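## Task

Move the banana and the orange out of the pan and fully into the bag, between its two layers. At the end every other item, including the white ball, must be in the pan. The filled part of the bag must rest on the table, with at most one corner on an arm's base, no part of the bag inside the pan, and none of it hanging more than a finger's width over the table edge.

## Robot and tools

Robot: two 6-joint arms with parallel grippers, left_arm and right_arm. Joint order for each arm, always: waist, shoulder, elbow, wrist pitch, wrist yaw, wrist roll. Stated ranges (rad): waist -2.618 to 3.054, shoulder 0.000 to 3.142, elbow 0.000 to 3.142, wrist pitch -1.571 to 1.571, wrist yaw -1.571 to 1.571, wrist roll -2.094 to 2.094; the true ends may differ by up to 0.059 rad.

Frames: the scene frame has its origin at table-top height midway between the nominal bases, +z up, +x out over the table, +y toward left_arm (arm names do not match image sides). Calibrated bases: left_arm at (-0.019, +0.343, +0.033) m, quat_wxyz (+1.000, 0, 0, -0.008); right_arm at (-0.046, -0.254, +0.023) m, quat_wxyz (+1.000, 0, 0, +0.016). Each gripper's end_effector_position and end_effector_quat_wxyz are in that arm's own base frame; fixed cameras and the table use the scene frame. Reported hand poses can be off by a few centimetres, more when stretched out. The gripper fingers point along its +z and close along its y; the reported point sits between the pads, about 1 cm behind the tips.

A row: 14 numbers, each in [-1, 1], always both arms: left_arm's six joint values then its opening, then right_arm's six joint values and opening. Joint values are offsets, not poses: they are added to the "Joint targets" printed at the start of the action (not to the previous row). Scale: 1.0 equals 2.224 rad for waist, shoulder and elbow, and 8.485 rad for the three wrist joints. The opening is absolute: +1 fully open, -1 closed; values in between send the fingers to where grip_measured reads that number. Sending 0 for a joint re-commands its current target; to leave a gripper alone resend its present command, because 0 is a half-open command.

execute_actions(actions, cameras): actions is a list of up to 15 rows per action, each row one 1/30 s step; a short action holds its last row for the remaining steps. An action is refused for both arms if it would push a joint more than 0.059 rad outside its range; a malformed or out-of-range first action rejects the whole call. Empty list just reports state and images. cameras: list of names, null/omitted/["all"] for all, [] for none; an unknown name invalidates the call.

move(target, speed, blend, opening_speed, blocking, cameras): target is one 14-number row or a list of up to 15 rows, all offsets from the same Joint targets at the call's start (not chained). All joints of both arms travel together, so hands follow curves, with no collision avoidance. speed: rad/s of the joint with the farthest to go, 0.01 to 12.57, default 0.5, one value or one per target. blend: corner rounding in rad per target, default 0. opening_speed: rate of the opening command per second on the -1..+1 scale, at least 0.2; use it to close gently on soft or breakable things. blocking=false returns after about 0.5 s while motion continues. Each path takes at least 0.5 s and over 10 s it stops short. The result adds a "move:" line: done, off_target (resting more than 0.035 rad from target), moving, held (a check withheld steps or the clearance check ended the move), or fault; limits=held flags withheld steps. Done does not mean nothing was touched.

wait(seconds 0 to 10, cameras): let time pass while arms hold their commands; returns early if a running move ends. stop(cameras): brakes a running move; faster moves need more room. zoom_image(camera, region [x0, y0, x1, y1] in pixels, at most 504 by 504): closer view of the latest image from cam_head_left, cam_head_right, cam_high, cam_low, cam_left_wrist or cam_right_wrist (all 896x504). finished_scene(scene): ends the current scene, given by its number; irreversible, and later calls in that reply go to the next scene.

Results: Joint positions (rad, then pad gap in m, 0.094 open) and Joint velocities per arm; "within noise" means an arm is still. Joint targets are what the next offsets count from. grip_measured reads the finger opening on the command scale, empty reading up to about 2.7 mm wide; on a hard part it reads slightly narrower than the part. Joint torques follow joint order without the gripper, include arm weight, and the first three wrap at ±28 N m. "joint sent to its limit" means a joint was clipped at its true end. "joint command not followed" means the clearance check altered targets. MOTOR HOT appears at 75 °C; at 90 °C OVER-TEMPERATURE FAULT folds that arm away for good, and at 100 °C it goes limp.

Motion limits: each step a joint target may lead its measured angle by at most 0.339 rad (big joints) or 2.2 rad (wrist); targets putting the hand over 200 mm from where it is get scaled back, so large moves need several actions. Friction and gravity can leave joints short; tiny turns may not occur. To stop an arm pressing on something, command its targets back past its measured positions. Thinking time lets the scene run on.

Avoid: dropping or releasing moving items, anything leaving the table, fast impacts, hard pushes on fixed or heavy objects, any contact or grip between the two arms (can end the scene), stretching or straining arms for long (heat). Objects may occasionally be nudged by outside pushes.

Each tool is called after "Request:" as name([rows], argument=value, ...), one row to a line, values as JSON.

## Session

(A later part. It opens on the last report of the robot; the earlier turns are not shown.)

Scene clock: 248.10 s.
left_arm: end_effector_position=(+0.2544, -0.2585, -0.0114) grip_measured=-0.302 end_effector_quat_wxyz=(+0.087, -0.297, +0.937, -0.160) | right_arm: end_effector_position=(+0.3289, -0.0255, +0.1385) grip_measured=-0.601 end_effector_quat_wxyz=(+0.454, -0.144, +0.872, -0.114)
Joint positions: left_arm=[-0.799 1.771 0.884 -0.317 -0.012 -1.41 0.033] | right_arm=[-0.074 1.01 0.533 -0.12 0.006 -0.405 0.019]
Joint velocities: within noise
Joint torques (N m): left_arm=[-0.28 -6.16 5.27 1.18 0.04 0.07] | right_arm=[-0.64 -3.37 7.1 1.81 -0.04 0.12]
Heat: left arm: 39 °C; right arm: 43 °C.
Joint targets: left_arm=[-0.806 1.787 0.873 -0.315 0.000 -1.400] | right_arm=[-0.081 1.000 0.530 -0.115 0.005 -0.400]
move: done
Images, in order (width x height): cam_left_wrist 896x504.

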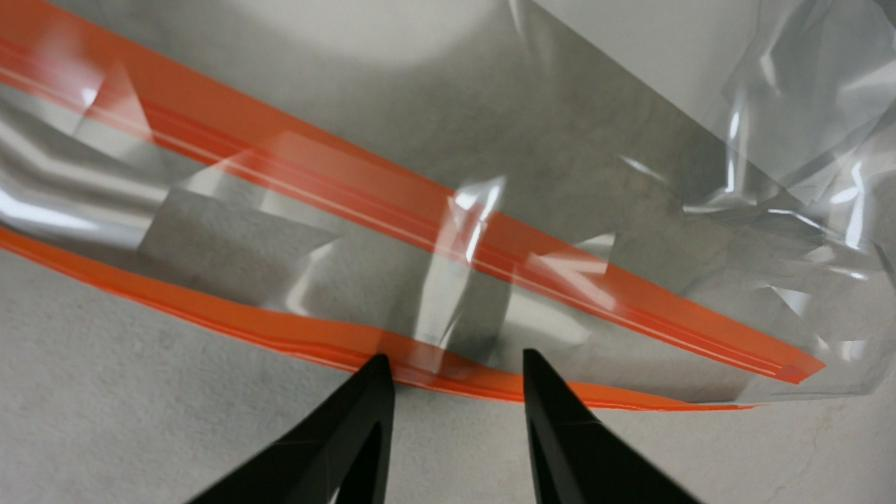

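Request:
move([
  [0,-0.0616,0.0841,-0.0383,0,0,-0.3,0,0,0,0,0,0,-0.6],
  [0,-0.129,0.147,-0.0513,0,0,-0.3,0,0,0,0,0,0,-0.6],
  [0.3,-0.22,0.147,-0.0513,0,0,-0.3,0,0,0,0,0,0,-0.6],
], speed=[0.3,0.7,1.0], blend=[0.03,0.1,0])

Request:
zoom_image(camera="cam_high", region=[370, 120, 540, 260])

Request:
zoom_image(camera="cam_head_left", region=[260, 190, 460, 340])

Scene clock: 251.17 s.
left_arm: end_effector_position=(+0.3618, -0.0506, +0.2123) grip_measured=-0.301 end_effector_quat_wxyz=(+0.253, -0.555, +0.754, -0.244) | right_arm: end_effector_position=(+0.3289, -0.0255, +0.1385) grip_measured=-0.601 end_effector_quat_wxyz=(+0.454, -0.144, +0.872, -0.114)
Joint positions: left_arm=[-0.142 1.31 1.192 -0.735 -0.006 -1.409 0.033] | right_arm=[-0.074 1.01 0.533 -0.12 0.006 -0.405 0.019]
Joint velocities: within noise
Joint torques (N m): left_arm=[0.46 -5.76 9.03 1.65 0 0.08] | right_arm=[-0.64 -3.38 7.12 1.82 -0.05 0.13]
Heat: left arm: 39 °C; right arm: 42 °C.
Joint targets: left_arm=[-0.138 1.298 1.200 -0.750 0.000 -1.400] | right_arm=[-0.081 1.000 0.530 -0.115 0.005 -0.400]
move: done; blend cut to 0.075 rad at target 2

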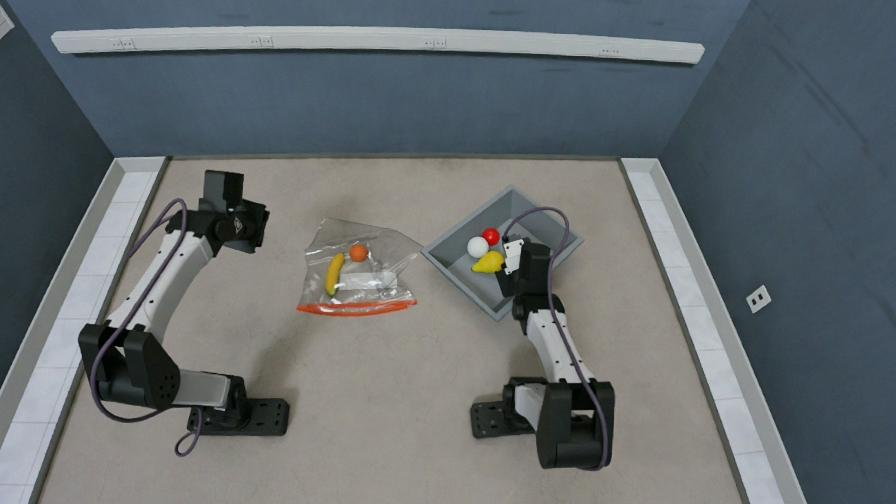

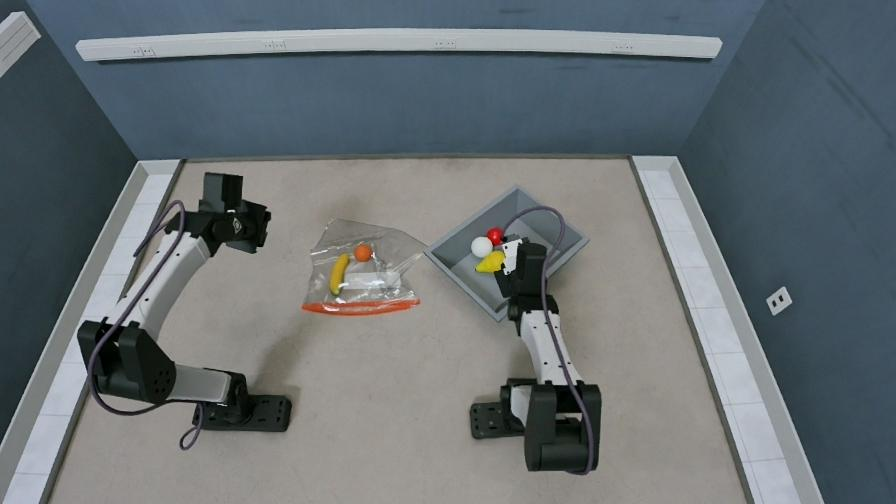

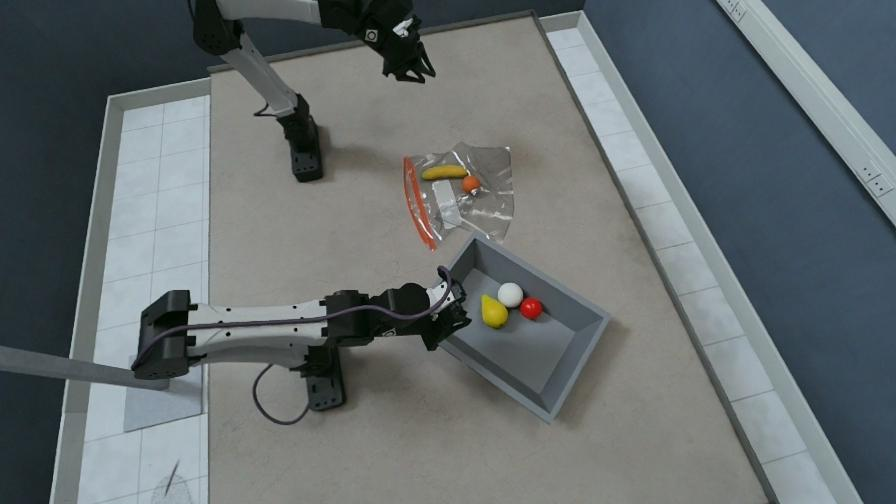

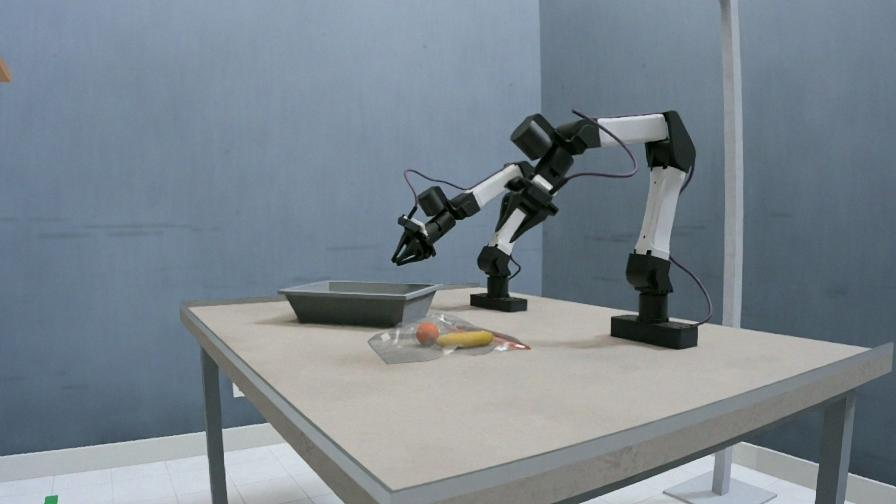

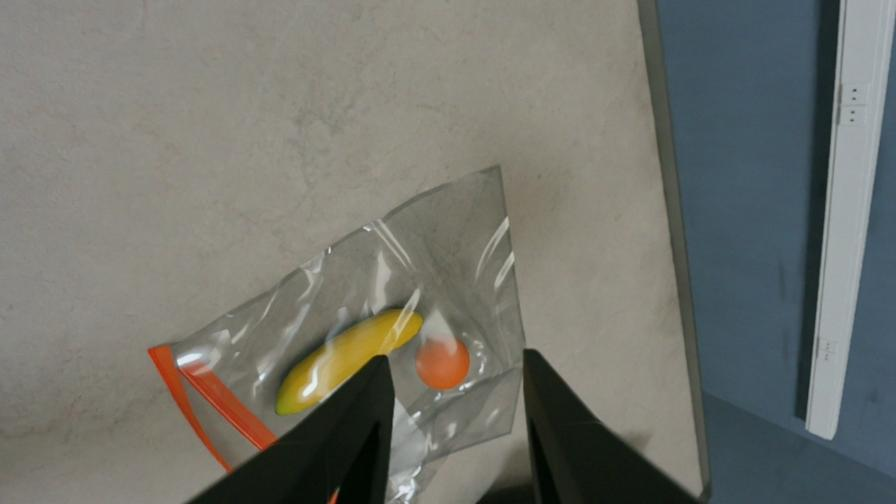

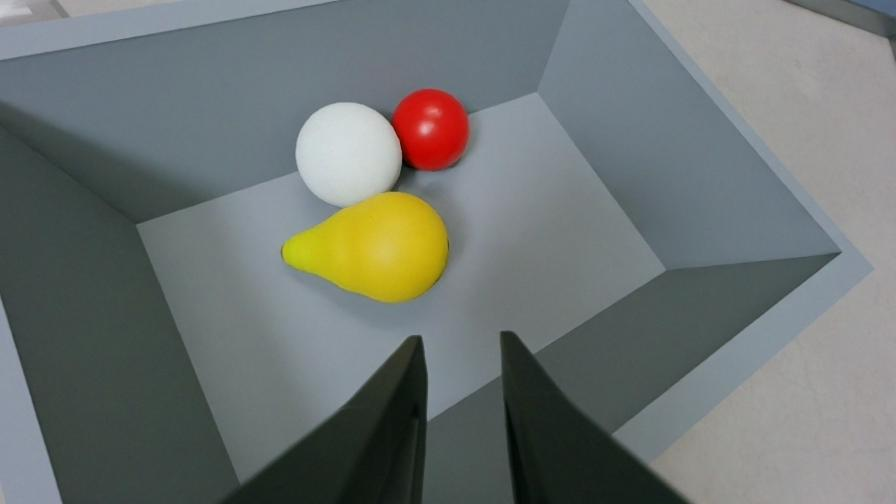

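Scaled by 2.965 from the camera's 896x504 image, which has a finer 1280x720 frame.

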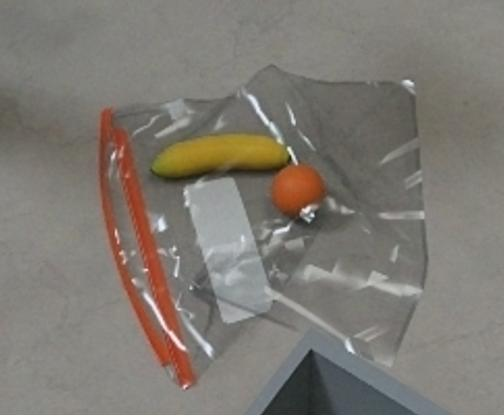

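Scaled by 2.520 from the camera's 896x504 image, which has a finer 1280x720 frame.

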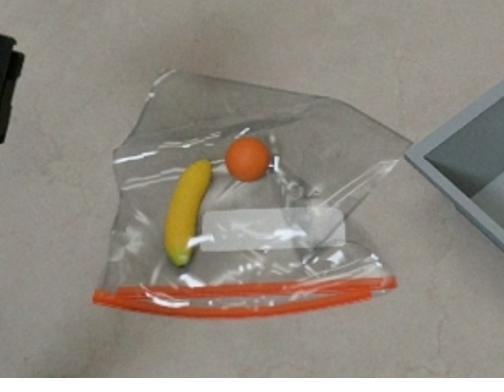

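Request:
finished_scene(scene=2)

The scene is finished: the task was done.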